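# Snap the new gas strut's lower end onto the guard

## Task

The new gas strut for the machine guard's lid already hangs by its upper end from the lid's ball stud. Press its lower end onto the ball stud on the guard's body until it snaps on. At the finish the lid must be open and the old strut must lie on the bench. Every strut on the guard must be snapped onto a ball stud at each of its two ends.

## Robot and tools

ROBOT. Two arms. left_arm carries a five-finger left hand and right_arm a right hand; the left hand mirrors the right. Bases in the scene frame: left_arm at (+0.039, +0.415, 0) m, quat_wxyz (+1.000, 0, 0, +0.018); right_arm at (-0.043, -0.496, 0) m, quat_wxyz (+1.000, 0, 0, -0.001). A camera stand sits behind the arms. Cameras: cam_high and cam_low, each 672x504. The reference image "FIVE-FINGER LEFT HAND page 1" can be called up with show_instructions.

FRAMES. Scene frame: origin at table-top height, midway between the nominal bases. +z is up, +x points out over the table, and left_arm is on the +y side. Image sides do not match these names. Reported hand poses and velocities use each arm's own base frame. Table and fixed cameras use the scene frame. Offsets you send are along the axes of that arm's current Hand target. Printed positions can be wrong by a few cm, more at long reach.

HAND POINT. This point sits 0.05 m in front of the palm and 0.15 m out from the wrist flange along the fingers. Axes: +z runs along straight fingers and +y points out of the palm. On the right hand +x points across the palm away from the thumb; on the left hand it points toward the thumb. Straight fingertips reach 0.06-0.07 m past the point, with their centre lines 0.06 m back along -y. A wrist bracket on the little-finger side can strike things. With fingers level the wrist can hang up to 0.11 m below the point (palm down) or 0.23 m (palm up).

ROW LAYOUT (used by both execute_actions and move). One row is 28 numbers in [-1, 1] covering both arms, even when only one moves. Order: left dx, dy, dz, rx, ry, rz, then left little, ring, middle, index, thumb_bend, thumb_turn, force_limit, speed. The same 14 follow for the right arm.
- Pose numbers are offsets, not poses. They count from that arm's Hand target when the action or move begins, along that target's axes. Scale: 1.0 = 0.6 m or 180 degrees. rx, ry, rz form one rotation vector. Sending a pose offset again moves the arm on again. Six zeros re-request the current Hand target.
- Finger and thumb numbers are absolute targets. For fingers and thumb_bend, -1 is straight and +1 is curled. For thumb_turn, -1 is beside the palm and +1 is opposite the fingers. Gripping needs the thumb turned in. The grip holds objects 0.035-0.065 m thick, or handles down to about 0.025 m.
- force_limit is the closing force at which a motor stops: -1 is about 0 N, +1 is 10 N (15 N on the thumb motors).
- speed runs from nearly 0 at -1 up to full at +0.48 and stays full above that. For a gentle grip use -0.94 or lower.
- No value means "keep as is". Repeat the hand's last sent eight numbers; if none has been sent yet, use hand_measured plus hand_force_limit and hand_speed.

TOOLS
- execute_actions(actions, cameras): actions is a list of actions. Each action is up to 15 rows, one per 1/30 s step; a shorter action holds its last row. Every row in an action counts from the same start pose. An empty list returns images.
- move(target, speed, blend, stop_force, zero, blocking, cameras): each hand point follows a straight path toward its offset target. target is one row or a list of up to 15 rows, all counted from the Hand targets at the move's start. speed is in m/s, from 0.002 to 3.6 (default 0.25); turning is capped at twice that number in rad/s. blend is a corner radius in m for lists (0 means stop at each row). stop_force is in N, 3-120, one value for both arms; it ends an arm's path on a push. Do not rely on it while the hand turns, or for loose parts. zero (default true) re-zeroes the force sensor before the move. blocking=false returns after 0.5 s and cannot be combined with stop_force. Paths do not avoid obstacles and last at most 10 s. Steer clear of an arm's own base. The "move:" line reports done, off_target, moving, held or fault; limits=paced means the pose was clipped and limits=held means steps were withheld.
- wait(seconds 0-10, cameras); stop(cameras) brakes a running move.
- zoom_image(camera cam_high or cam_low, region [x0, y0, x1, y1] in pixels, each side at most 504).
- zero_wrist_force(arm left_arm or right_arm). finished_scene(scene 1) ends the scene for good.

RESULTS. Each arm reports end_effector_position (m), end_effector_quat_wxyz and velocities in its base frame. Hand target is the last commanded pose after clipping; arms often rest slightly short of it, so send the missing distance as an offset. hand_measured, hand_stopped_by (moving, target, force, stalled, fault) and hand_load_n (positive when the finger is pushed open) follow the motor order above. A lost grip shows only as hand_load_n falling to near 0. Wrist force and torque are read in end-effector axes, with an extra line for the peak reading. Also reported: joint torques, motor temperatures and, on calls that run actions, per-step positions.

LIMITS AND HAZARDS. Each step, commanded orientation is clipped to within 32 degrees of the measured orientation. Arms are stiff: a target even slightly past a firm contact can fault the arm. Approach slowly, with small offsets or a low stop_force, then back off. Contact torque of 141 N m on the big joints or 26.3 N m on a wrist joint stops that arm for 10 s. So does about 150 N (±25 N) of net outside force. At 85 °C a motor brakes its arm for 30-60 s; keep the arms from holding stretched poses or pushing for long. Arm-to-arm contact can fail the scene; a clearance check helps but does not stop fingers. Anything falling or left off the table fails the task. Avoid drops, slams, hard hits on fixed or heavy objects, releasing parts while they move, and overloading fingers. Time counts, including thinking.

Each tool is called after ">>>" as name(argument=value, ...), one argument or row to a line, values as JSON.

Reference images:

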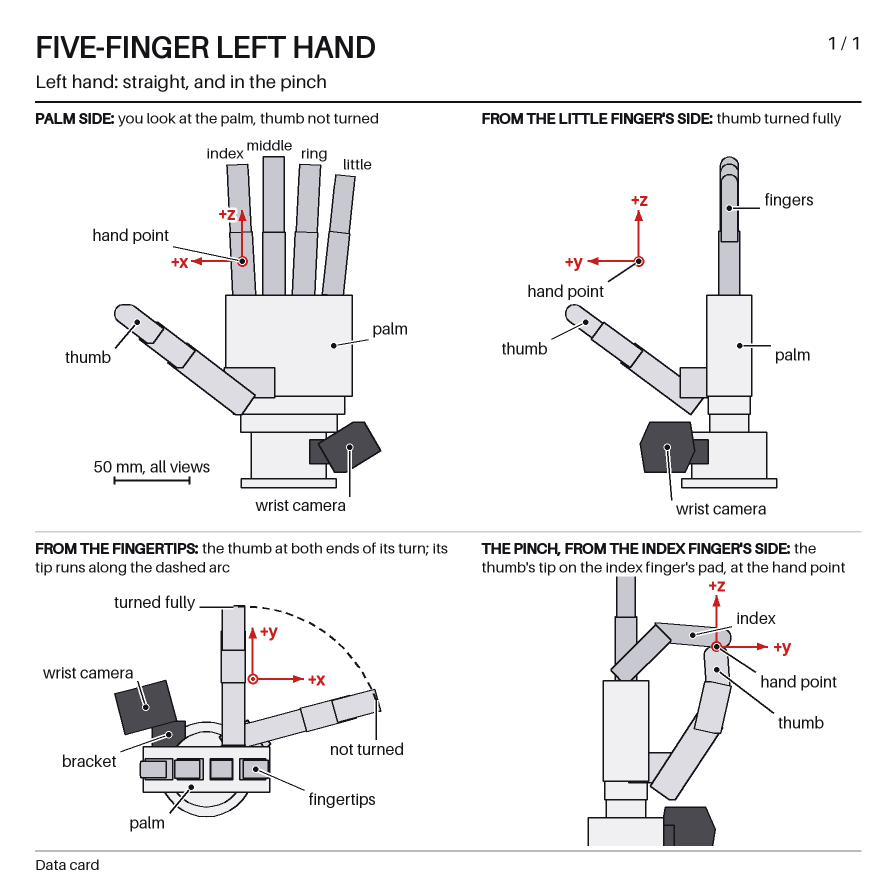

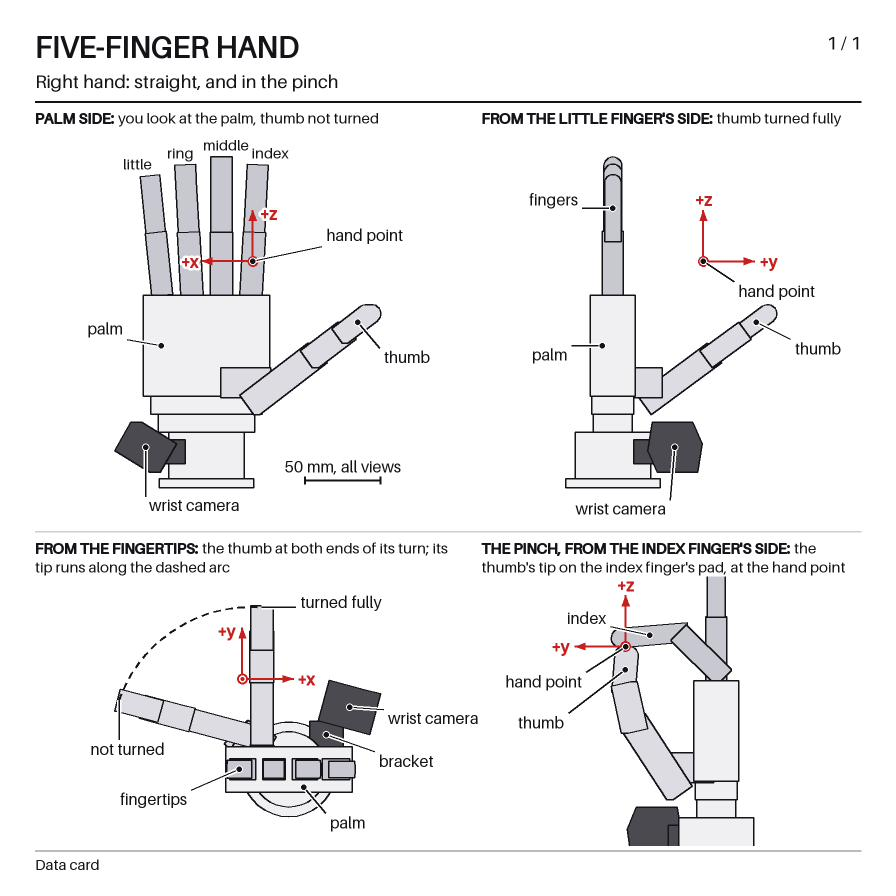

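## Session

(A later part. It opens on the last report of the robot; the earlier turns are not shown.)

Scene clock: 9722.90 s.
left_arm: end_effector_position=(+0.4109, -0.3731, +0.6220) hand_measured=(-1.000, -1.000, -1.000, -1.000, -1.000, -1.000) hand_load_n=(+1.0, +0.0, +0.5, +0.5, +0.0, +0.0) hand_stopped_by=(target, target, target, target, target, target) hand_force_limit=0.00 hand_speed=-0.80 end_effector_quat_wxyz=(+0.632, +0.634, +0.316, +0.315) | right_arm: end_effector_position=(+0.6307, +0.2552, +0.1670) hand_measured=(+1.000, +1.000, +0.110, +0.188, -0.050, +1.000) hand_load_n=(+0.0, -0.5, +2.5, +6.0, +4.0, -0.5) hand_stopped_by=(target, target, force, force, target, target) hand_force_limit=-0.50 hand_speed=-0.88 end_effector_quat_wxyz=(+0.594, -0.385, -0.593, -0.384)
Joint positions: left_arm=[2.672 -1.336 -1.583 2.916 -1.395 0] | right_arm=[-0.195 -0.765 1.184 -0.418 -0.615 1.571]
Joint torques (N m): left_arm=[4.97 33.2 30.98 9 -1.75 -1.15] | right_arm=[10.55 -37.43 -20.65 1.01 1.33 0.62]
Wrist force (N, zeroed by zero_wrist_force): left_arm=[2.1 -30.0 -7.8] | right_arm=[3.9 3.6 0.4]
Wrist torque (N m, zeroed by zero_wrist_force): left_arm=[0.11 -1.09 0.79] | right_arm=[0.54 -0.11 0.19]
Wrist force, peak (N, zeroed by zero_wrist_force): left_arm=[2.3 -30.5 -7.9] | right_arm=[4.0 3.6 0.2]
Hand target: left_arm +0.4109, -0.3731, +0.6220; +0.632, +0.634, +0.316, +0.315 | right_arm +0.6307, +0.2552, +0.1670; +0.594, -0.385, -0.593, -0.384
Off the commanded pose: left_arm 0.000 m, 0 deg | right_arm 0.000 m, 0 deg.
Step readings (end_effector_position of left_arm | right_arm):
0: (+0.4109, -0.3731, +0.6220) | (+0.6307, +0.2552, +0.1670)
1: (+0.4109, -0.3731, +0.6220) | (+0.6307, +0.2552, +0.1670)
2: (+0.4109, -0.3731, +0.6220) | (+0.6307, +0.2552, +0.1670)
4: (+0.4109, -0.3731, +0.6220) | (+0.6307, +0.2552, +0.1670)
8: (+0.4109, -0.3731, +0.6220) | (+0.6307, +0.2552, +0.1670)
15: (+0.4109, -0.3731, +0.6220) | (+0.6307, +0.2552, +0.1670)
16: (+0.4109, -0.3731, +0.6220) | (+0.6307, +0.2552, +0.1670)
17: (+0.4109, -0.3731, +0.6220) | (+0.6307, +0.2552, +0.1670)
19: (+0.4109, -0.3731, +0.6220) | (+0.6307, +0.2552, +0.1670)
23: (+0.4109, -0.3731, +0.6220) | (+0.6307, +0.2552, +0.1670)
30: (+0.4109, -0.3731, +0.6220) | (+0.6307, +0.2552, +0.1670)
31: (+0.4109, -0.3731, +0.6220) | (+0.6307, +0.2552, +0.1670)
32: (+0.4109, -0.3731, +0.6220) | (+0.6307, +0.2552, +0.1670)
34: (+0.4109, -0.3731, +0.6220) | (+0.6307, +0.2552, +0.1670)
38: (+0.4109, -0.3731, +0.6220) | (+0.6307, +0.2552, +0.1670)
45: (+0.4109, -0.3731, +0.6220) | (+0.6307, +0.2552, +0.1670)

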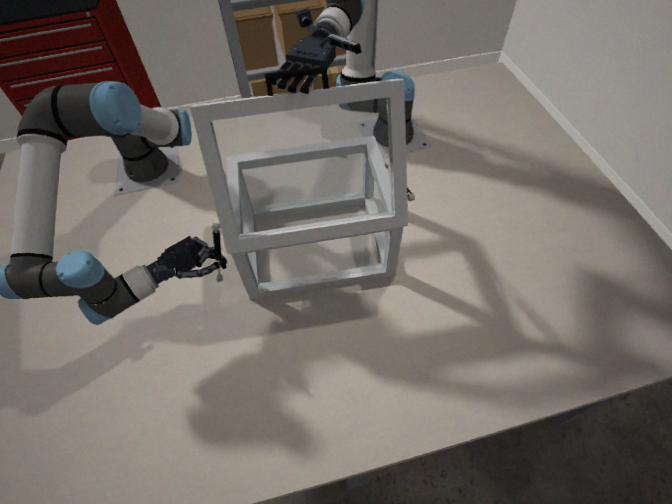

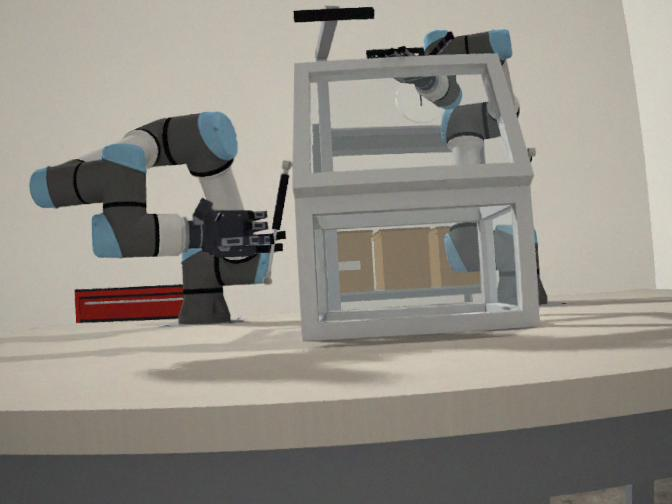

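>>> execute_actions(
  actions=[
    [[0,0,0,0,0,0,-1,-1,-1,-1,-1,-1,0,-0.8,0,0,0,0,0,0,1,1,0.6,0.65,-0.05,1,0.2,-0.92]],
    [[0,0,0,0,0,0,-1,-1,-1,-1,-1,-1,0,-0.8,0,0,0,0,0,0,1,1,0.6,0.65,-0.05,1,0.2,-0.92]],
    [[0,0,0,0,0,0,-1,-1,-1,-1,-1,-1,0,-0.8,0,0,0,0,0,0,1,1,0.6,0.65,-0.05,1,0.2,-0.92]],
  ],
  cameras=["cam_low"],
)

>>> zoom_image(
  camera="cam_low",
  region=[235, 225, 307, 297],
)

Scene clock: 9733.30 s.
left_arm: end_effector_position=(+0.4109, -0.3731, +0.6220) hand_measured=(-1.000, -1.000, -1.000, -1.000, -1.000, -1.000) hand_load_n=(+0.5, +0.0, +0.0, +1.0, +0.0, +0.0) hand_stopped_by=(target, target, target, target, target, target) hand_force_limit=0.00 hand_speed=-0.80 end_effector_quat_wxyz=(+0.632, +0.634, +0.316, +0.315) | right_arm: end_effector_position=(+0.6307, +0.2552, +0.1670) hand_measured=(+1.000, +1.000, +0.122, +0.194, -0.052, +1.000) hand_load_n=(+0.0, +0.5, +7.5, +6.0, +7.0, +0.0) hand_stopped_by=(target, target, force, force, target, target) hand_force_limit=0.20 hand_speed=-0.92 end_effector_quat_wxyz=(+0.594, -0.385, -0.593, -0.384)
Joint positions: left_arm=[2.672 -1.336 -1.583 2.916 -1.395 0] | right_arm=[-0.195 -0.765 1.184 -0.418 -0.615 1.571]
Joint torques (N m): left_arm=[5.19 32.45 30.48 9.08 -1.7 -1.16] | right_arm=[10.5 -36.42 -16.43 -0.68 1.14 -0.14]
Wrist force (N, zeroed by zero_wrist_force): left_arm=[1.9 -30.3 -7.6] | right_arm=[5.1 3.7 0.9]
Wrist torque (N m, zeroed by zero_wrist_force): left_arm=[0.08 -1.09 0.78] | right_arm=[0.59 -0.18 0.17]
Wrist force, peak (N, zeroed by zero_wrist_force): left_arm=[1.9 -30.5 -7.7] | right_arm=[5.5 3.6 1.1]
Hand target: left_arm +0.4109, -0.3731, +0.6220; +0.632, +0.634, +0.316, +0.315 | right_arm +0.6307, +0.2552, +0.1670; +0.594, -0.385, -0.593, -0.384
Off the commanded pose: left_arm 0.000 m, 0 deg | right_arm 0.000 m, 0 deg.
Step readings (end_effector_position of left_arm | right_arm):
0: (+0.4109, -0.3731, +0.6220) | (+0.6307, +0.2552, +0.1670)
1: (+0.4109, -0.3731, +0.6220) | (+0.6307, +0.2552, +0.1670)
2: (+0.4109, -0.3731, +0.6220) | (+0.6307, +0.2552, +0.1670)
4: (+0.4109, -0.3731, +0.6220) | (+0.6307, +0.2552, +0.1670)
8: (+0.4109, -0.3731, +0.6220) | (+0.6307, +0.2552, +0.1670)
15: (+0.4109, -0.3731, +0.6220) | (+0.6307, +0.2552, +0.1670)
16: (+0.4109, -0.3731, +0.6220) | (+0.6307, +0.2552, +0.1670)
17: (+0.4109, -0.3731, +0.6220) | (+0.6307, +0.2552, +0.1670)
19: (+0.4109, -0.3731, +0.6220) | (+0.6307, +0.2552, +0.1670)
23: (+0.4109, -0.3731, +0.6220) | (+0.6307, +0.2552, +0.1670)
30: (+0.4109, -0.3731, +0.6220) | (+0.6307, +0.2552, +0.1670)
31: (+0.4109, -0.3731, +0.6220) | (+0.6307, +0.2552, +0.1670)
32: (+0.4109, -0.3731, +0.6220) | (+0.6307, +0.2552, +0.1670)
34: (+0.4109, -0.3731, +0.6220) | (+0.6307, +0.2552, +0.1670)
38: (+0.4109, -0.3731, +0.6220) | (+0.6307, +0.2552, +0.1670)
45: (+0.4109, -0.3731, +0.6220) | (+0.6307, +0.2552, +0.1670)
Images, in order (width x height): cam_low 672x504.

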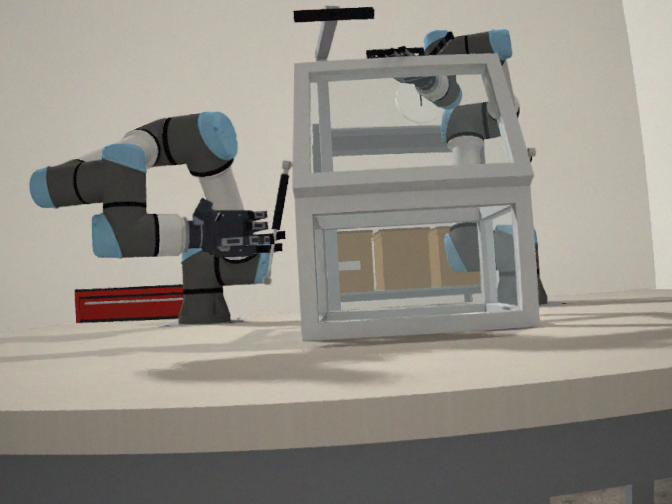

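Scaled by 7.000.

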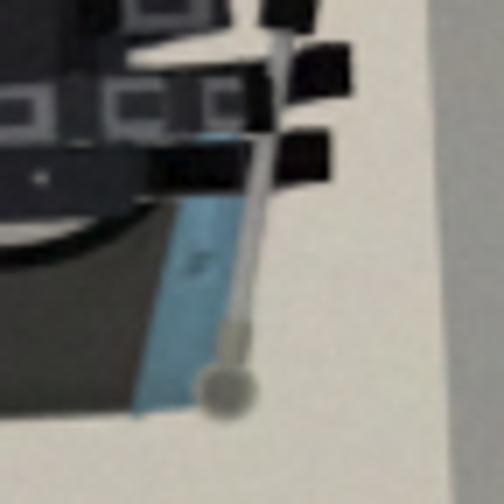

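>>> execute_actions(
  actions=[
    [[0,0,0,0,0,0,-1,-1,-1,-1,-1,-1,0,-0.8,0,0,0,0,0,0,1,1,0.10,0.168,-0.05,1,0.2,-0.9]],
    [[0,0,0,0,0,0,-1,-1,-1,-1,-1,-1,0,-0.8,0,0,0,0,0,0,1,1,0.10,0.168,-0.05,1,0.2,-0.9]],
  ],
)

>>> move(
  target=[0,0,0,0,0,0,-1,-1,-1,-1,-1,-1,0,-0.8,0,0,0,-0.2667,0,0,1,1,0.10,0.168,0.03,1,0.2,-0.9],
  speed=0.1,
  cameras=["cam_low","cam_high"],
)

>>> zoom_image(
  camera="cam_low",
  region=[235, 225, 307, 297],
)

>>> zoom_image(
  camera="cam_high",
  region=[200, 240, 245, 285],
)

Scene clock: 9753.20 s.
left_arm: end_effector_position=(+0.4109, -0.3731, +0.6220) hand_measured=(-1.000, -1.000, -1.000, -1.000, -1.000, -1.000) hand_load_n=(+1.0, +0.0, +0.0, +0.5, +0.0, +0.0) hand_stopped_by=(target, target, target, target, target, target) hand_force_limit=0.00 hand_speed=-0.80 end_effector_quat_wxyz=(+0.632, +0.634, +0.316, +0.315) | right_arm: end_effector_position=(+0.6307, +0.2552, +0.1670) hand_measured=(+1.000, +1.000, +0.100, +0.168, -0.050, +1.000) hand_load_n=(+0.0, +0.0, +1.5, +1.0, +1.5, +0.0) hand_stopped_by=(target, target, target, target, target, target) hand_force_limit=0.20 hand_speed=-0.90 end_effector_quat_wxyz=(+0.594, -0.385, -0.593, -0.384)
Joint positions: left_arm=[2.672 -1.336 -1.583 2.916 -1.395 0] | right_arm=[-0.195 -0.765 1.184 -0.418 -0.615 1.571]
Joint torques (N m): left_arm=[4.66 32 30.92 9.12 -1.72 -1.14] | right_arm=[11.16 -37.35 -16.73 -0.44 0.98 -0.95]
Wrist force (N, zeroed by zero_wrist_force): left_arm=[2.3 -30.0 -7.8] | right_arm=[2.3 3.5 0.0]
Wrist torque (N m, zeroed by zero_wrist_force): left_arm=[0.12 -1.09 0.79] | right_arm=[0.55 -0.08 0.18]
Wrist force, peak (N, zeroed by zero_wrist_force): left_arm=[1.9 -30.6 -7.8] | right_arm=[5.3 3.6 1.0]
Hand target: left_arm +0.4109, -0.3731, +0.6220; +0.632, +0.634, +0.316, +0.315 | right_arm +0.6307, +0.2552, +0.1670; +0.594, -0.385, -0.593, -0.384
Off the commanded pose: left_arm 0.000 m, 0 deg | right_arm 0.000 m, 0 deg.
Step readings (end_effector_position of left_arm | right_arm):
0: (+0.4109, -0.3731, +0.6220) | (+0.6307, +0.2552, +0.1670)
1: (+0.4109, -0.3731, +0.6220) | (+0.6307, +0.2552, +0.1670)
2: (+0.4109, -0.3731, +0.6220) | (+0.6307, +0.2552, +0.1670)
4: (+0.4109, -0.3731, +0.6220) | (+0.6307, +0.2552, +0.1670)
8: (+0.4109, -0.3731, +0.6220) | (+0.6307, +0.2552, +0.1670)
15: (+0.4109, -0.3731, +0.6220) | (+0.6307, +0.2552, +0.1670)
16: (+0.4109, -0.3731, +0.6220) | (+0.6307, +0.2552, +0.1670)
17: (+0.4109, -0.3731, +0.6220) | (+0.6307, +0.2552, +0.1670)
19: (+0.4109, -0.3731, +0.6220) | (+0.6307, +0.2552, +0.1670)
23: (+0.4109, -0.3731, +0.6220) | (+0.6307, +0.2552, +0.1670)
30: (+0.4109, -0.3731, +0.6220) | (+0.6307, +0.2552, +0.1670)

Scene clock: 9757.80 s.
left_arm: end_effector_position=(+0.4109, -0.3731, +0.6220) hand_measured=(-1.000, -1.000, -1.000, -1.000, -1.000, -1.000) hand_load_n=(+0.5, +0.0, +0.0, +0.5, +0.0, +0.0) hand_stopped_by=(target, target, target, target, target, target) hand_force_limit=0.00 hand_speed=-0.80 end_effector_quat_wxyz=(+0.632, +0.634, +0.316, +0.315) | right_arm: end_effector_position=(+0.6306, +0.2553, +0.1670) hand_measured=(+1.000, +1.000, +0.098, +0.168, +0.024, +1.000) hand_load_n=(+0.0, +0.0, +7.0, +6.5, +7.5, -0.5) hand_stopped_by=(target, target, target, target, target, target) hand_force_limit=0.20 hand_speed=-0.90 end_effector_quat_wxyz=(-0.386, +0.593, +0.385, +0.592)
Joint positions: left_arm=[2.672 -1.336 -1.583 2.916 -1.395 0] | right_arm=[-0.176 -1.179 1.895 -0.715 0.241 1.571]
Joint torques (N m): left_arm=[5.03 32.09 30.95 9.11 -1.75 -1.12] | right_arm=[-11.98 -24.9 -24.84 0.03 -0.43 0.28]
Wrist force (N, zeroed by zero_wrist_force): left_arm=[3.0 -30.3 -8.4] | right_arm=[-4.3 2.9 -0.7]
Wrist torque (N m, zeroed by zero_wrist_force): left_arm=[0.12 -1.07 0.83] | right_arm=[0.60 -0.12 -0.05]
Wrist force, peak (N, zeroed by zero_wrist_force): left_arm=[3.1 -30.4 -8.3] | right_arm=[-4.4 2.9 -0.7]
Hand target: left_arm +0.4109, -0.3731, +0.6220; +0.632, +0.634, +0.316, +0.315 | right_arm +0.6307, +0.2552, +0.1670; -0.386, +0.593, +0.385, +0.592
Off the commanded pose: left_arm 0.000 m, 0 deg | right_arm 0.000 m, 0 deg.
move: done

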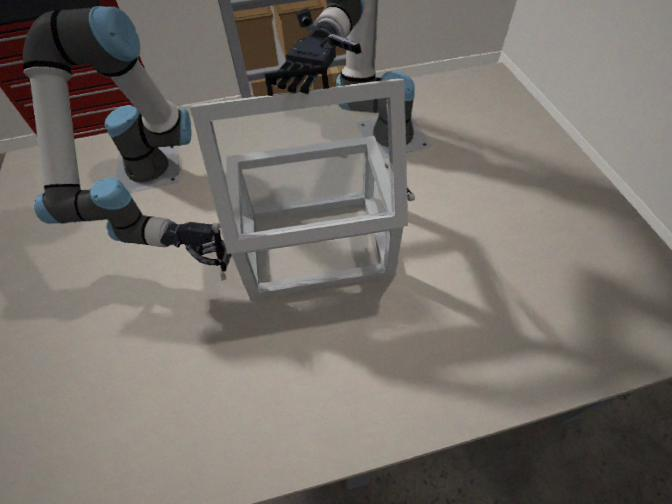

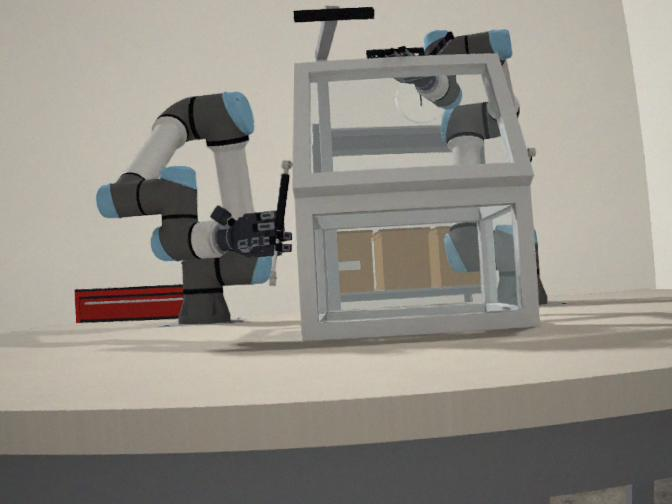

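Scaled by 7.000.

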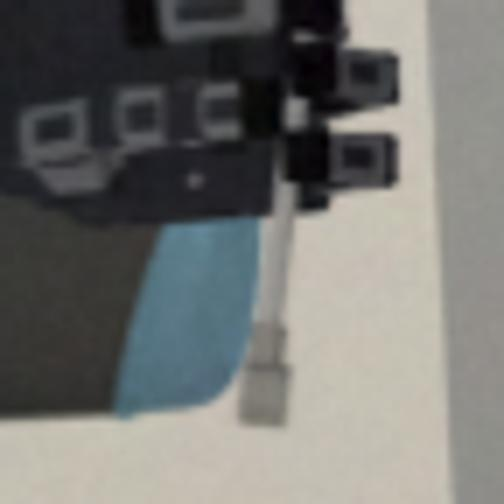

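Scaled by 11.200.

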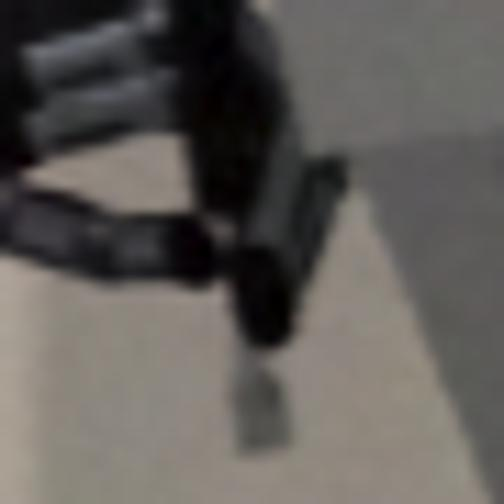

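>>> move(
  target=[0,0,0,0,0,0,-1,-1,-1,-1,-1,-1,0,-0.8,0,0,0,0.2667,0,0,1,1,0.10,0.168,0.03,1,0.2,-0.9],
  speed=0.1,
  cameras=["cam_low","cam_high"],
)

>>> zoom_image(
  camera="cam_low",
  region=[235, 225, 307, 297],
)

Scene clock: 9771.77 s.
left_arm: end_effector_position=(+0.4109, -0.3731, +0.6220) hand_measured=(-1.000, -1.000, -1.000, -1.000, -1.000, -1.000) hand_load_n=(+0.5, +0.0, +0.0, +1.0, +0.0, +0.0) hand_stopped_by=(target, target, target, target, target, target) hand_force_limit=0.00 hand_speed=-0.80 end_effector_quat_wxyz=(+0.632, +0.634, +0.316, +0.315) | right_arm: end_effector_position=(+0.6307, +0.2553, +0.1669) hand_measured=(+1.000, +1.000, +0.098, +0.168, +0.024, +1.000) hand_load_n=(+0.0, +0.0, +5.0, +2.5, +4.5, -2.0) hand_stopped_by=(target, target, target, target, target, target) hand_force_limit=0.20 hand_speed=-0.90 end_effector_quat_wxyz=(+0.594, -0.385, -0.593, -0.384)
Joint positions: left_arm=[2.672 -1.336 -1.583 2.916 -1.395 0] | right_arm=[-0.195 -0.765 1.184 -0.418 -0.615 1.571]
Joint torques (N m): left_arm=[5.07 32.32 31.37 9.29 -1.72 -1.07] | right_arm=[-9.92 -57.03 -11.19 -1.43 1.32 -0.58]
Wrist force (N, zeroed by zero_wrist_force): left_arm=[1.7 -30.4 -7.5] | right_arm=[6.0 4.1 1.1]
Wrist torque (N m, zeroed by zero_wrist_force): left_arm=[0.09 -1.07 0.77] | right_arm=[0.56 -0.16 0.22]
Wrist force, peak (N, zeroed by zero_wrist_force): left_arm=[1.7 -30.7 -7.6] | right_arm=[7.0 4.6 1.3]
Hand target: left_arm +0.4109, -0.3731, +0.6220; +0.632, +0.634, +0.316, +0.315 | right_arm +0.6307, +0.2552, +0.1670; +0.594, -0.385, -0.593, -0.384
Off the commanded pose: left_arm 0.000 m, 0 deg | right_arm 0.000 m, 0 deg.
move: done

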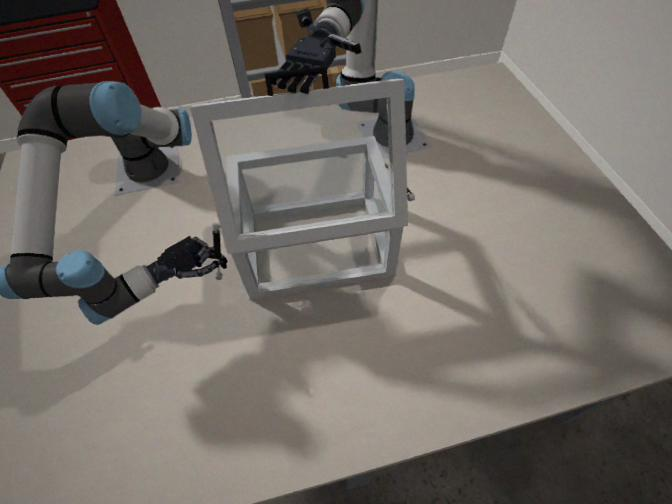

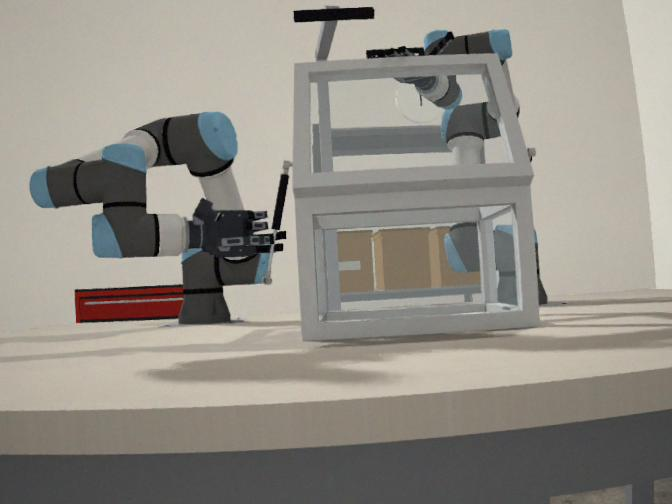

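Scaled by 7.000.

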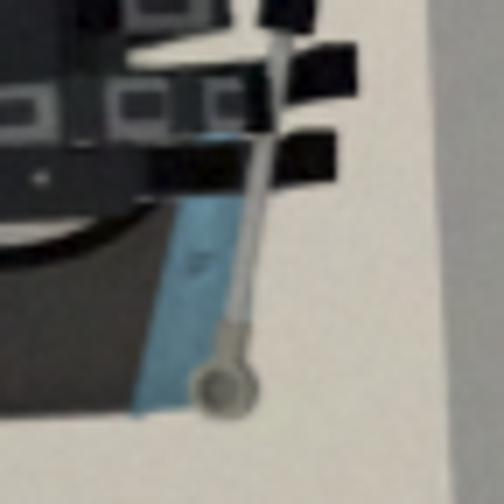

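>>> execute_actions(
  actions=[
    [[0,0,0,0,0,0,-1,-1,-1,-1,-1,-1,0,-0.8,0,0,0,0,0,0,1,1,0.07,0.145,0.0,1,0.2,-0.85]],
    [[0,0,0,0,0,0,-1,-1,-1,-1,-1,-1,0,-0.8,0,0,0,0,0,0,1,1,0.07,0.145,-0.06,1,0.2,-0.8]],
  ],
)

>>> move(
  target=[0,0,0,0,0,0,-1,-1,-1,-1,-1,-1,0,-0.8,0,0,0,-0.2667,0,0,1,1,0.07,0.145,-0.06,1,0.2,-0.9],
  speed=0.1,
  cameras=["cam_low","cam_high"],
)

>>> zoom_image(
  camera="cam_low",
  region=[235, 225, 307, 297],
)

Scene clock: 9782.17 s.
left_arm: end_effector_position=(+0.4109, -0.3731, +0.6220) hand_measured=(-1.000, -1.000, -1.000, -1.000, -1.000, -1.000) hand_load_n=(+1.0, +0.0, +0.0, +1.0, +0.0, +0.0) hand_stopped_by=(target, target, target, target, target, target) hand_force_limit=0.00 hand_speed=-0.80 end_effector_quat_wxyz=(+0.632, +0.634, +0.316, +0.315) | right_arm: end_effector_position=(+0.6307, +0.2551, +0.1670) hand_measured=(+1.000, +1.000, +0.070, +0.144, -0.060, +1.000) hand_load_n=(+0.0, +0.0, +0.0, +0.0, +0.0, +0.0) hand_stopped_by=(target, target, target, target, target, target) hand_force_limit=0.20 hand_speed=-0.80 end_effector_quat_wxyz=(+0.594, -0.385, -0.593, -0.385)
Joint positions: left_arm=[2.672 -1.336 -1.583 2.916 -1.395 0] | right_arm=[-0.195 -0.765 1.184 -0.418 -0.615 1.571]
Joint torques (N m): left_arm=[4.85 31.81 31.17 9.33 -1.77 -1.12] | right_arm=[-8.37 -57.1 -13.15 -0.88 -1.36 1.01]
Wrist force (N, zeroed by zero_wrist_force): left_arm=[2.4 -30.3 -7.9] | right_arm=[1.6 3.5 -0.4]
Wrist torque (N m, zeroed by zero_wrist_force): left_arm=[0.12 -1.09 0.80] | right_arm=[0.55 -0.05 0.18]
Wrist force, peak (N, zeroed by zero_wrist_force): left_arm=[1.9 -30.7 -7.6] | right_arm=[6.3 4.3 1.0]
Hand target: left_arm +0.4109, -0.3731, +0.6220; +0.632, +0.634, +0.316, +0.315 | right_arm +0.6307, +0.2552, +0.1670; +0.594, -0.385, -0.593, -0.384
Off the commanded pose: left_arm 0.000 m, 0 deg | right_arm 0.000 m, 0 deg.
Step readings (end_effector_position of left_arm | right_arm):
0: (+0.4109, -0.3731, +0.6220) | (+0.6307, +0.2552, +0.1670)
1: (+0.4109, -0.3731, +0.6220) | (+0.6307, +0.2552, +0.1670)
2: (+0.4109, -0.3731, +0.6220) | (+0.6307, +0.2552, +0.1670)
4: (+0.4109, -0.3731, +0.6220) | (+0.6307, +0.2551, +0.1670)
8: (+0.4109, -0.3731, +0.6220) | (+0.6307, +0.2551, +0.1670)
15: (+0.4109, -0.3731, +0.6220) | (+0.6307, +0.2551, +0.1670)
16: (+0.4109, -0.3731, +0.6220) | (+0.6307, +0.2551, +0.1670)
17: (+0.4109, -0.3731, +0.6220) | (+0.6307, +0.2551, +0.1670)
19: (+0.4109, -0.3731, +0.6220) | (+0.6307, +0.2551, +0.1670)
23: (+0.4109, -0.3731, +0.6220) | (+0.6307, +0.2551, +0.1670)
30: (+0.4109, -0.3731, +0.6220) | (+0.6307, +0.2551, +0.1670)

Scene clock: 9786.77 s.
left_arm: end_effector_position=(+0.4109, -0.3731, +0.6220) hand_measured=(-1.000, -1.000, -1.000, -1.000, -1.000, -1.000) hand_load_n=(+1.0, +0.0, +0.0, +1.0, +0.0, +0.0) hand_stopped_by=(target, target, target, target, target, target) hand_force_limit=0.00 hand_speed=-0.80 end_effector_quat_wxyz=(+0.632, +0.634, +0.316, +0.315) | right_arm: end_effector_position=(+0.6306, +0.2553, +0.1671) hand_measured=(+1.000, +1.000, +0.070, +0.144, -0.060, +1.000) hand_load_n=(+0.0, +0.0, +0.0, +0.5, +0.0, +0.0) hand_stopped_by=(target, target, target, target, target, target) hand_force_limit=0.20 hand_speed=-0.90 end_effector_quat_wxyz=(-0.386, +0.593, +0.385, +0.592)
Joint positions: left_arm=[2.672 -1.336 -1.583 2.916 -1.395 0] | right_arm=[-0.176 -1.179 1.895 -0.715 0.241 1.571]
Joint torques (N m): left_arm=[4.54 32.14 31.14 9.29 -1.86 -1.05] | right_arm=[-13.85 -20.29 -21.34 0.62 -0.27 0.54]
Wrist force (N, zeroed by zero_wrist_force): left_arm=[2.4 -29.9 -8.0] | right_arm=[1.6 2.9 -0.6]
Wrist torque (N m, zeroed by zero_wrist_force): left_arm=[0.12 -1.09 0.80] | right_arm=[0.53 -0.03 0.08]
Wrist force, peak (N, zeroed by zero_wrist_force): left_arm=[2.4 -30.5 -8.1] | right_arm=[1.6 3.8 -0.4]
Hand target: left_arm +0.4109, -0.3731, +0.6220; +0.632, +0.634, +0.316, +0.315 | right_arm +0.6307, +0.2552, +0.1670; -0.386, +0.593, +0.385, +0.592
Off the commanded pose: left_arm 0.000 m, 0 deg | right_arm 0.000 m, 0 deg.
move: done

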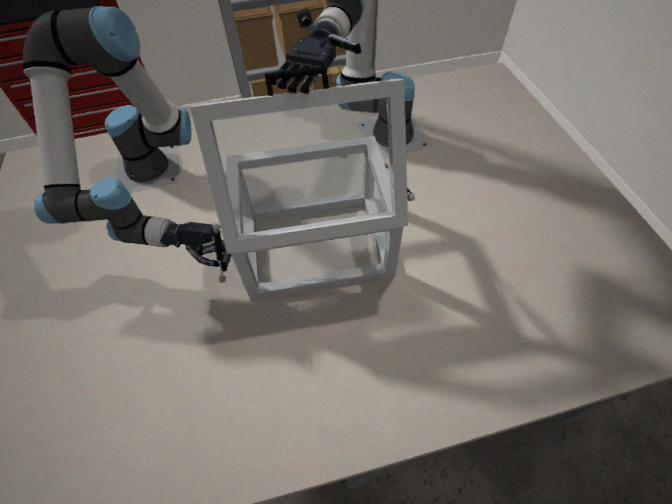

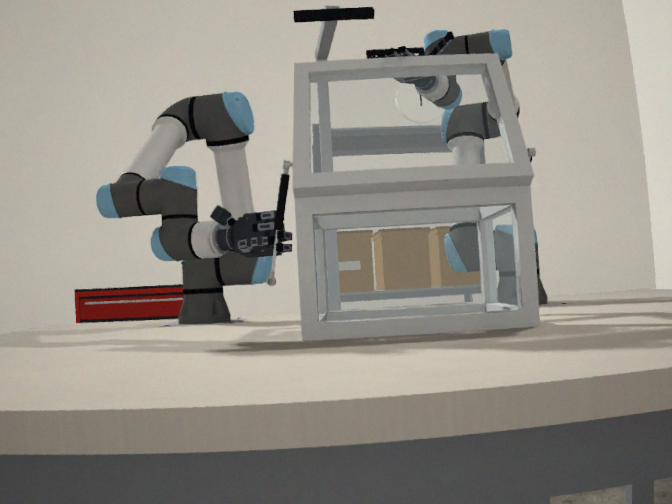

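Scaled by 7.000.

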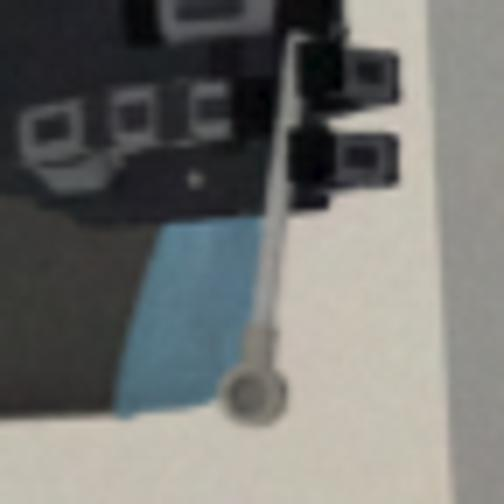

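>>> execute_actions(
  actions=[
    [[0,0,0,0,0,0,-1,-1,-1,-1,-1,-1,0,-0.8,0,0,0,0,0,0,1,1,0.07,0.145,-0.02,1,0.2,-0.8]],
    [[0,0,0,0,0,0,-1,-1,-1,-1,-1,-1,0,-0.8,0,0,0,0,0,0,1,1,0.3,0.35,-0.02,1,-0.4,-0.88]],
    [[0,0,0,0,0,0,-1,-1,-1,-1,-1,-1,0,-0.8,0,0,0,0,0,0,1,1,0.3,0.35,-0.02,1,-0.4,-0.88]],
    [[0,0,0,0,0,0,-1,-1,-1,-1,-1,-1,0,-0.8,0,0,0,0,0,0,1,1,0.3,0.35,-0.02,1,-0.4,-0.88]],
  ],
  cameras=["cam_low"],
)

>>> zoom_image(
  camera="cam_low",
  region=[235, 225, 307, 297],
)

Scene clock: 9798.83 s.
left_arm: end_effector_position=(+0.4109, -0.3731, +0.6220) hand_measured=(-1.000, -1.000, -1.000, -1.000, -1.000, -1.000) hand_load_n=(+1.0, +0.0, +0.5, +1.0, +0.0, +0.5) hand_stopped_by=(target, target, target, target, target, target) hand_force_limit=0.00 hand_speed=-0.80 end_effector_quat_wxyz=(+0.632, +0.634, +0.316, +0.315) | right_arm: end_effector_position=(+0.6307, +0.2552, +0.1670) hand_measured=(+1.000, +1.000, +0.090, +0.154, -0.022, +1.000) hand_load_n=(+0.0, +0.0, +3.5, +2.0, +3.0, +1.0) hand_stopped_by=(target, target, force, force, target, target) hand_force_limit=-0.40 hand_speed=-0.88 end_effector_quat_wxyz=(-0.386, +0.593, +0.385, +0.592)
Joint positions: left_arm=[2.672 -1.336 -1.583 2.916 -1.395 0] | right_arm=[-0.176 -1.179 1.895 -0.715 0.241 1.571]
Joint torques (N m): left_arm=[4.58 31.58 31.73 9.4 -1.81 -1.04] | right_arm=[-11.86 -23.23 -21.04 0.13 -0.29 -0.63]
Wrist force (N, zeroed by zero_wrist_force): left_arm=[2.5 -30.4 -7.9] | right_arm=[1.4 3.2 -0.1]
Wrist torque (N m, zeroed by zero_wrist_force): left_arm=[0.11 -1.11 0.82] | right_arm=[0.56 -0.09 0.07]
Wrist force, peak (N, zeroed by zero_wrist_force): left_arm=[2.5 -30.6 -8.1] | right_arm=[1.9 3.5 -0.5]
Hand target: left_arm +0.4109, -0.3731, +0.6220; +0.632, +0.634, +0.316, +0.315 | right_arm +0.6307, +0.2552, +0.1670; -0.386, +0.593, +0.385, +0.592
Off the commanded pose: left_arm 0.000 m, 0 deg | right_arm 0.000 m, 0 deg.
Step readings (end_effector_position of left_arm | right_arm):
0: (+0.4109, -0.3731, +0.6220) | (+0.6307, +0.2552, +0.1670)
1: (+0.4109, -0.3731, +0.6220) | (+0.6307, +0.2552, +0.1670)
2: (+0.4109, -0.3731, +0.6220) | (+0.6307, +0.2552, +0.1670)
4: (+0.4109, -0.3731, +0.6220) | (+0.6307, +0.2552, +0.1670)
8: (+0.4109, -0.3731, +0.6220) | (+0.6307, +0.2552, +0.1670)
15: (+0.4109, -0.3731, +0.6220) | (+0.6307, +0.2552, +0.1670)
16: (+0.4109, -0.3731, +0.6220) | (+0.6307, +0.2552, +0.1670)
17: (+0.4109, -0.3731, +0.6220) | (+0.6307, +0.2552, +0.1670)
19: (+0.4109, -0.3731, +0.6220) | (+0.6307, +0.2552, +0.1670)
23: (+0.4109, -0.3731, +0.6220) | (+0.6307, +0.2552, +0.1670)
30: (+0.4109, -0.3731, +0.6220) | (+0.6307, +0.2552, +0.1670)
31: (+0.4109, -0.3731, +0.6220) | (+0.6307, +0.2552, +0.1670)
32: (+0.4109, -0.3731, +0.6220) | (+0.6307, +0.2552, +0.1670)
34: (+0.4109, -0.3731, +0.6220) | (+0.6307, +0.2552, +0.1670)
38: (+0.4109, -0.3731, +0.6220) | (+0.6307, +0.2552, +0.1670)
45: (+0.4109, -0.3731, +0.6220) | (+0.6307, +0.2552, +0.1670)
46: (+0.4109, -0.3731, +0.6220) | (+0.6307, +0.2552, +0.1670)
47: (+0.4109, -0.3731, +0.6220) | (+0.6307, +0.2552, +0.1670)
49: (+0.4109, -0.3731, +0.6220) | (+0.6307, +0.2552, +0.1670)
53: (+0.4109, -0.3731, +0.6220) | (+0.6307, +0.2552, +0.1670)
60: (+0.4109, -0.3731, +0.6220) | (+0.6307, +0.2552, +0.1670)
Images, in order (width x height): cam_low 672x504.

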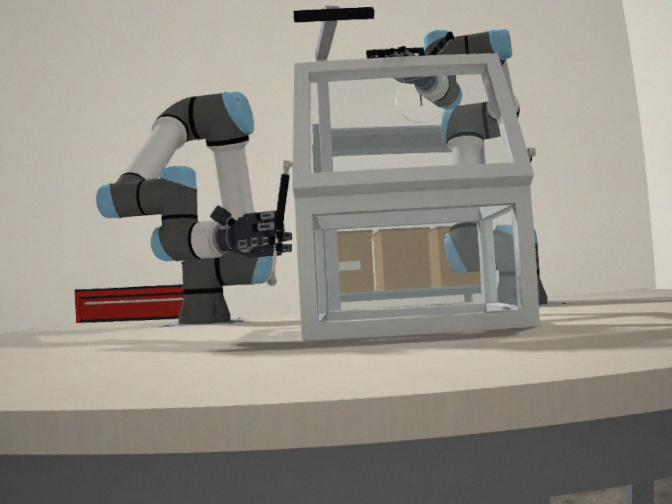

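Scaled by 7.000.

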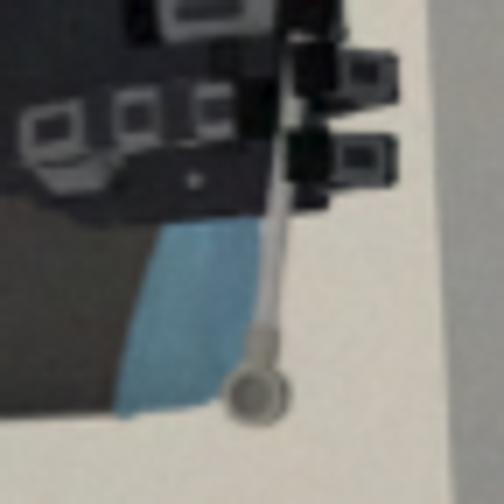

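>>> execute_actions(
  actions=[
    [[0,0,0,0,0,0,-1,-1,-1,-1,-1,-1,0,-0.8,0,0,0,0,0,0,1,1,0.6,0.65,-0.02,1,0.3,-0.92]],
    [[0,0,0,0,0,0,-1,-1,-1,-1,-1,-1,0,-0.8,0,0,0,0,0,0,1,1,0.6,0.65,-0.02,1,0.3,-0.92]],
  ],
)

>>> move(
  target=[0,0,0,0,0,0,-1,-1,-1,-1,-1,-1,0,-0.8,0,0,0,0.2667,0,0,1,1,0.6,0.65,-0.02,1,0.3,-0.92],
  speed=0.1,
  cameras=["cam_low","cam_high"],
)

>>> zoom_image(
  camera="cam_low",
  region=[235, 225, 307, 297],
)

Scene clock: 9806.03 s.
left_arm: end_effector_position=(+0.4109, -0.3731, +0.6220) hand_measured=(-1.000, -1.000, -1.000, -1.000, -1.000, -1.000) hand_load_n=(+0.5, +0.0, +0.0, +0.5, +0.0, +0.0) hand_stopped_by=(target, target, target, target, target, target) hand_force_limit=0.00 hand_speed=-0.80 end_effector_quat_wxyz=(+0.632, +0.634, +0.316, +0.315) | right_arm: end_effector_position=(+0.6307, +0.2552, +0.1670) hand_measured=(+1.000, +1.000, +0.104, +0.174, -0.022, +1.000) hand_load_n=(+0.0, +0.0, +6.0, +8.0, +6.5, +0.5) hand_stopped_by=(target, target, force, force, target, target) hand_force_limit=0.30 hand_speed=-0.92 end_effector_quat_wxyz=(-0.386, +0.593, +0.385, +0.592)
Joint positions: left_arm=[2.672 -1.336 -1.583 2.916 -1.395 0] | right_arm=[-0.176 -1.179 1.895 -0.715 0.241 1.571]
Joint torques (N m): left_arm=[4.96 31.7 31.07 9.33 -2 -0.98] | right_arm=[-7.88 -32.03 -18.1 -1.41 -1.77 -0.74]
Wrist force (N, zeroed by zero_wrist_force): left_arm=[2.2 -30.4 -7.9] | right_arm=[3.2 2.8 0.3]
Wrist torque (N m, zeroed by zero_wrist_force): left_arm=[0.11 -1.10 0.79] | right_arm=[0.55 -0.15 0.07]
Wrist force, peak (N, zeroed by zero_wrist_force): left_arm=[2.5 -30.6 -8.1] | right_arm=[3.4 3.1 0.2]
Hand target: left_arm +0.4109, -0.3731, +0.6220; +0.632, +0.634, +0.316, +0.315 | right_arm +0.6307, +0.2552, +0.1670; -0.386, +0.593, +0.385, +0.592
Off the commanded pose: left_arm 0.000 m, 0 deg | right_arm 0.000 m, 0 deg.
Step readings (end_effector_position of left_arm | right_arm):
0: (+0.4109, -0.3731, +0.6220) | (+0.6307, +0.2552, +0.1670)
1: (+0.4109, -0.3731, +0.6220) | (+0.6307, +0.2552, +0.1670)
2: (+0.4109, -0.3731, +0.6220) | (+0.6307, +0.2552, +0.1670)
4: (+0.4109, -0.3731, +0.6220) | (+0.6307, +0.2552, +0.1670)
8: (+0.4109, -0.3731, +0.6220) | (+0.6307, +0.2552, +0.1670)
15: (+0.4109, -0.3731, +0.6220) | (+0.6307, +0.2552, +0.1670)
16: (+0.4109, -0.3731, +0.6220) | (+0.6307, +0.2552, +0.1670)
17: (+0.4109, -0.3731, +0.6220) | (+0.6307, +0.2552, +0.1670)
19: (+0.4109, -0.3731, +0.6220) | (+0.6307, +0.2552, +0.1670)
23: (+0.4109, -0.3731, +0.6220) | (+0.6307, +0.2552, +0.1670)
30: (+0.4109, -0.3731, +0.6220) | (+0.6307, +0.2552, +0.1670)

Scene clock: 9810.63 s.
left_arm: end_effector_position=(+0.4109, -0.3731, +0.6220) hand_measured=(-1.000, -1.000, -1.000, -1.000, -1.000, -1.000) hand_load_n=(+0.5, +0.0, +0.0, +1.0, +0.0, +0.0) hand_stopped_by=(target, target, target, target, target, target) hand_force_limit=0.00 hand_speed=-0.80 end_effector_quat_wxyz=(+0.632, +0.634, +0.316, +0.315) | right_arm: end_effector_position=(+0.6307, +0.2553, +0.1669) hand_measured=(+1.000, +1.000, +0.104, +0.174, -0.022, +1.000) hand_load_n=(+0.0, +0.0, +2.5, +1.5, +2.5, -1.0) hand_stopped_by=(target, target, force, force, target, target) hand_force_limit=0.30 hand_speed=-0.92 end_effector_quat_wxyz=(+0.594, -0.385, -0.593, -0.384)
Joint positions: left_arm=[2.672 -1.336 -1.583 2.916 -1.395 0] | right_arm=[-0.195 -0.765 1.184 -0.418 -0.615 1.571]
Joint torques (N m): left_arm=[4.94 32.13 31.09 9.4 -1.85 -0.97] | right_arm=[-10.65 -57.65 -12.29 -1.04 1.35 -0.85]
Wrist force (N, zeroed by zero_wrist_force): left_arm=[2.1 -30.2 -7.9] | right_arm=[3.9 3.7 0.3]
Wrist torque (N m, zeroed by zero_wrist_force): left_arm=[0.09 -1.10 0.79] | right_arm=[0.56 -0.12 0.20]
Wrist force, peak (N, zeroed by zero_wrist_force): left_arm=[2.0 -30.7 -7.5] | right_arm=[5.6 3.9 0.8]
Hand target: left_arm +0.4109, -0.3731, +0.6220; +0.632, +0.634, +0.316, +0.315 | right_arm +0.6307, +0.2552, +0.1670; +0.594, -0.385, -0.593, -0.384
Off the commanded pose: left_arm 0.000 m, 0 deg | right_arm 0.000 m, 0 deg.
move: done

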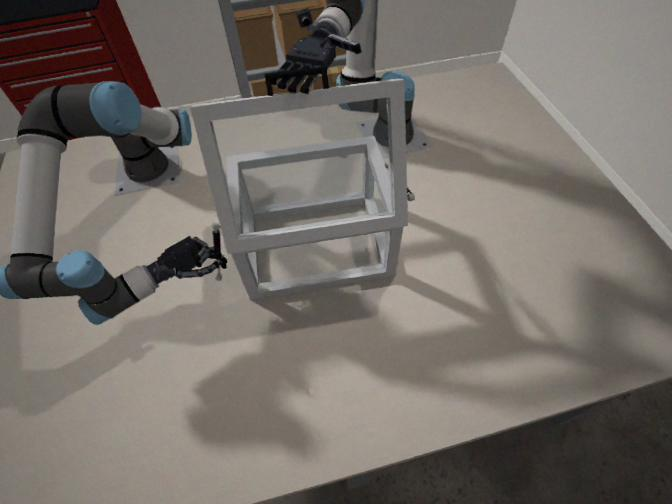

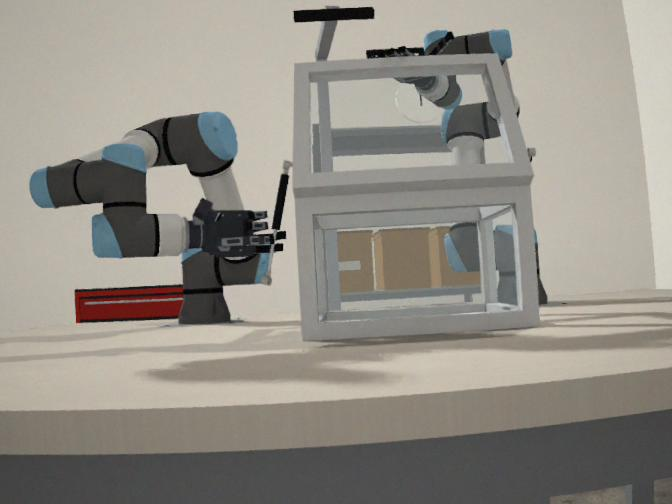

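Scaled by 7.000.

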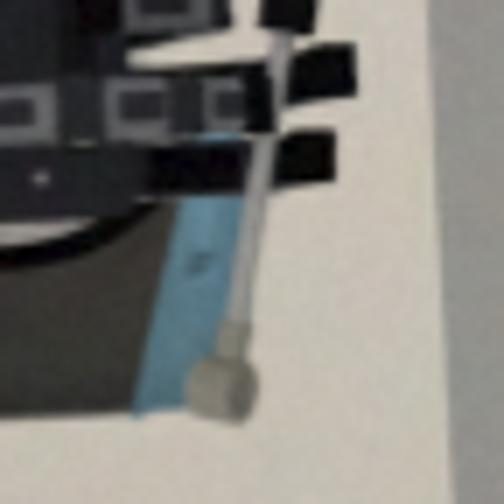

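>>> zoom_image(
  camera="cam_low",
  region=[252, 262, 282, 292],
)

Scaled by 16.800.

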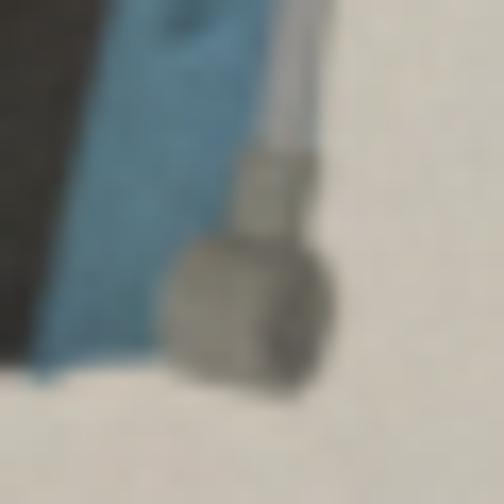

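>>> execute_actions(
  actions=[
    [[0,0,0,0,0,0,-1,-1,-1,-1,-1,-1,0,-0.8,0,0,0,0,0,0,1,1,0.61,0.66,-0.03,1,0.3,-0.92]],
    [[0,0,0,0,0,0,-1,-1,-1,-1,-1,-1,0,-0.8,0,0,0,0,0,0,1,1,0.62,0.67,-0.045,1,0.3,-0.92]],
    [[0,0,0,0,0,0,-1,-1,-1,-1,-1,-1,0,-0.8,0,0,0,0,0,0,1,1,0.63,0.68,-0.06,1,0.3,-0.92]],
    [[0,0,0,0,0,0,-1,-1,-1,-1,-1,-1,0,-0.8,0,0,0,0,0,0,1,1,0.64,0.69,-0.06,1,0.3,-0.92]],
  ],
  cameras=["cam_low"],
)

>>> zoom_image(
  camera="cam_low",
  region=[252, 262, 282, 292],
)

Scene clock: 9822.87 s.
left_arm: end_effector_position=(+0.4109, -0.3731, +0.6220) hand_measured=(-1.000, -1.000, -1.000, -1.000, -1.000, -1.000) hand_load_n=(+0.5, +0.0, +0.0, +0.5, +0.0, +0.0) hand_stopped_by=(target, target, target, target, target, target) hand_force_limit=0.00 hand_speed=-0.80 end_effector_quat_wxyz=(+0.632, +0.634, +0.316, +0.315) | right_arm: end_effector_position=(+0.6307, +0.2552, +0.1670) hand_measured=(+1.000, +1.000, +0.140, +0.220, -0.062, +1.000) hand_load_n=(+0.0, +0.0, +6.5, +7.5, +9.0, +0.5) hand_stopped_by=(target, target, force, force, target, target) hand_force_limit=0.30 hand_speed=-0.92 end_effector_quat_wxyz=(+0.594, -0.385, -0.593, -0.385)
Joint positions: left_arm=[2.672 -1.336 -1.583 2.916 -1.395 0] | right_arm=[-0.195 -0.765 1.184 -0.418 -0.615 1.571]
Joint torques (N m): left_arm=[5.05 31.51 31.27 9.43 -1.91 -0.9] | right_arm=[-14.72 -48.84 -10.06 -0.99 -0.47 0.54]
Wrist force (N, zeroed by zero_wrist_force): left_arm=[2.2 -30.4 -7.9] | right_arm=[3.7 3.4 0.6]
Wrist torque (N m, zeroed by zero_wrist_force): left_arm=[0.12 -1.11 0.79] | right_arm=[0.55 -0.14 0.15]
Wrist force, peak (N, zeroed by zero_wrist_force): left_arm=[2.2 -30.6 -7.9] | right_arm=[4.7 3.7 0.8]
Hand target: left_arm +0.4109, -0.3731, +0.6220; +0.632, +0.634, +0.316, +0.315 | right_arm +0.6307, +0.2552, +0.1670; +0.594, -0.385, -0.593, -0.384
Off the commanded pose: left_arm 0.000 m, 0 deg | right_arm 0.000 m, 0 deg.
Step readings (end_effector_position of left_arm | right_arm):
0: (+0.4109, -0.3731, +0.6220) | (+0.6307, +0.2552, +0.1670)
1: (+0.4109, -0.3731, +0.6220) | (+0.6307, +0.2552, +0.1670)
2: (+0.4109, -0.3731, +0.6220) | (+0.6307, +0.2552, +0.1670)
4: (+0.4109, -0.3731, +0.6220) | (+0.6307, +0.2552, +0.1670)
8: (+0.4109, -0.3731, +0.6220) | (+0.6307, +0.2552, +0.1670)
15: (+0.4109, -0.3731, +0.6220) | (+0.6307, +0.2552, +0.1670)
16: (+0.4109, -0.3731, +0.6220) | (+0.6307, +0.2552, +0.1670)
17: (+0.4109, -0.3731, +0.6220) | (+0.6307, +0.2552, +0.1670)
19: (+0.4109, -0.3731, +0.6220) | (+0.6307, +0.2552, +0.1670)
23: (+0.4109, -0.3731, +0.6220) | (+0.6307, +0.2552, +0.1670)
30: (+0.4109, -0.3731, +0.6220) | (+0.6307, +0.2552, +0.1670)
31: (+0.4109, -0.3731, +0.6220) | (+0.6307, +0.2552, +0.1670)
32: (+0.4109, -0.3731, +0.6220) | (+0.6307, +0.2552, +0.1670)
34: (+0.4109, -0.3731, +0.6220) | (+0.6307, +0.2552, +0.1670)
38: (+0.4109, -0.3731, +0.6220) | (+0.6307, +0.2552, +0.1670)
45: (+0.4109, -0.3731, +0.6220) | (+0.6307, +0.2552, +0.1670)
46: (+0.4109, -0.3731, +0.6220) | (+0.6307, +0.2552, +0.1670)
47: (+0.4109, -0.3731, +0.6220) | (+0.6307, +0.2552, +0.1670)
49: (+0.4109, -0.3731, +0.6220) | (+0.6307, +0.2552, +0.1670)
53: (+0.4109, -0.3731, +0.6220) | (+0.6307, +0.2552, +0.1670)
60: (+0.4109, -0.3731, +0.6220) | (+0.6307, +0.2552, +0.1670)
Images, in order (width x height): cam_low 672x504.

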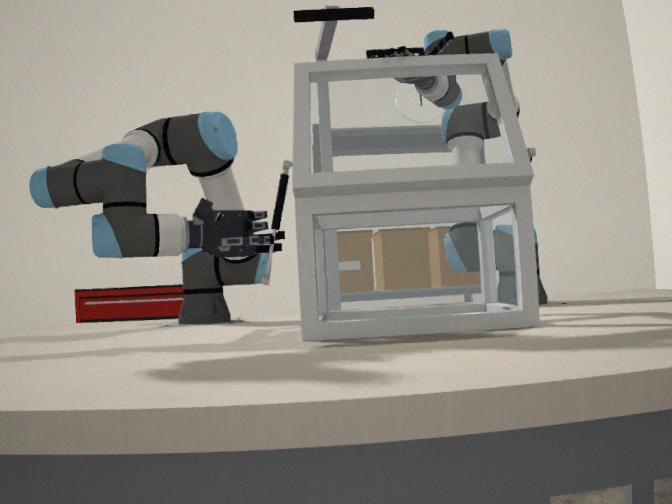

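Scaled by 16.800.

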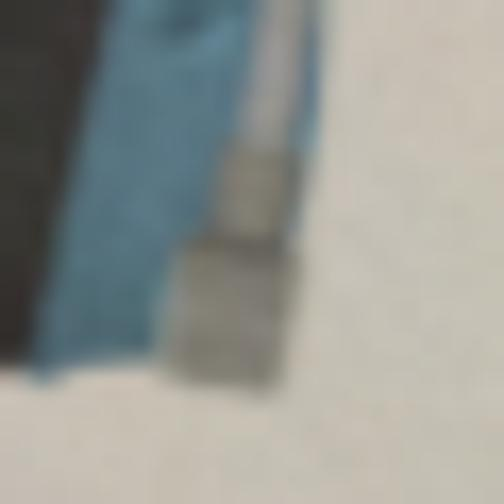

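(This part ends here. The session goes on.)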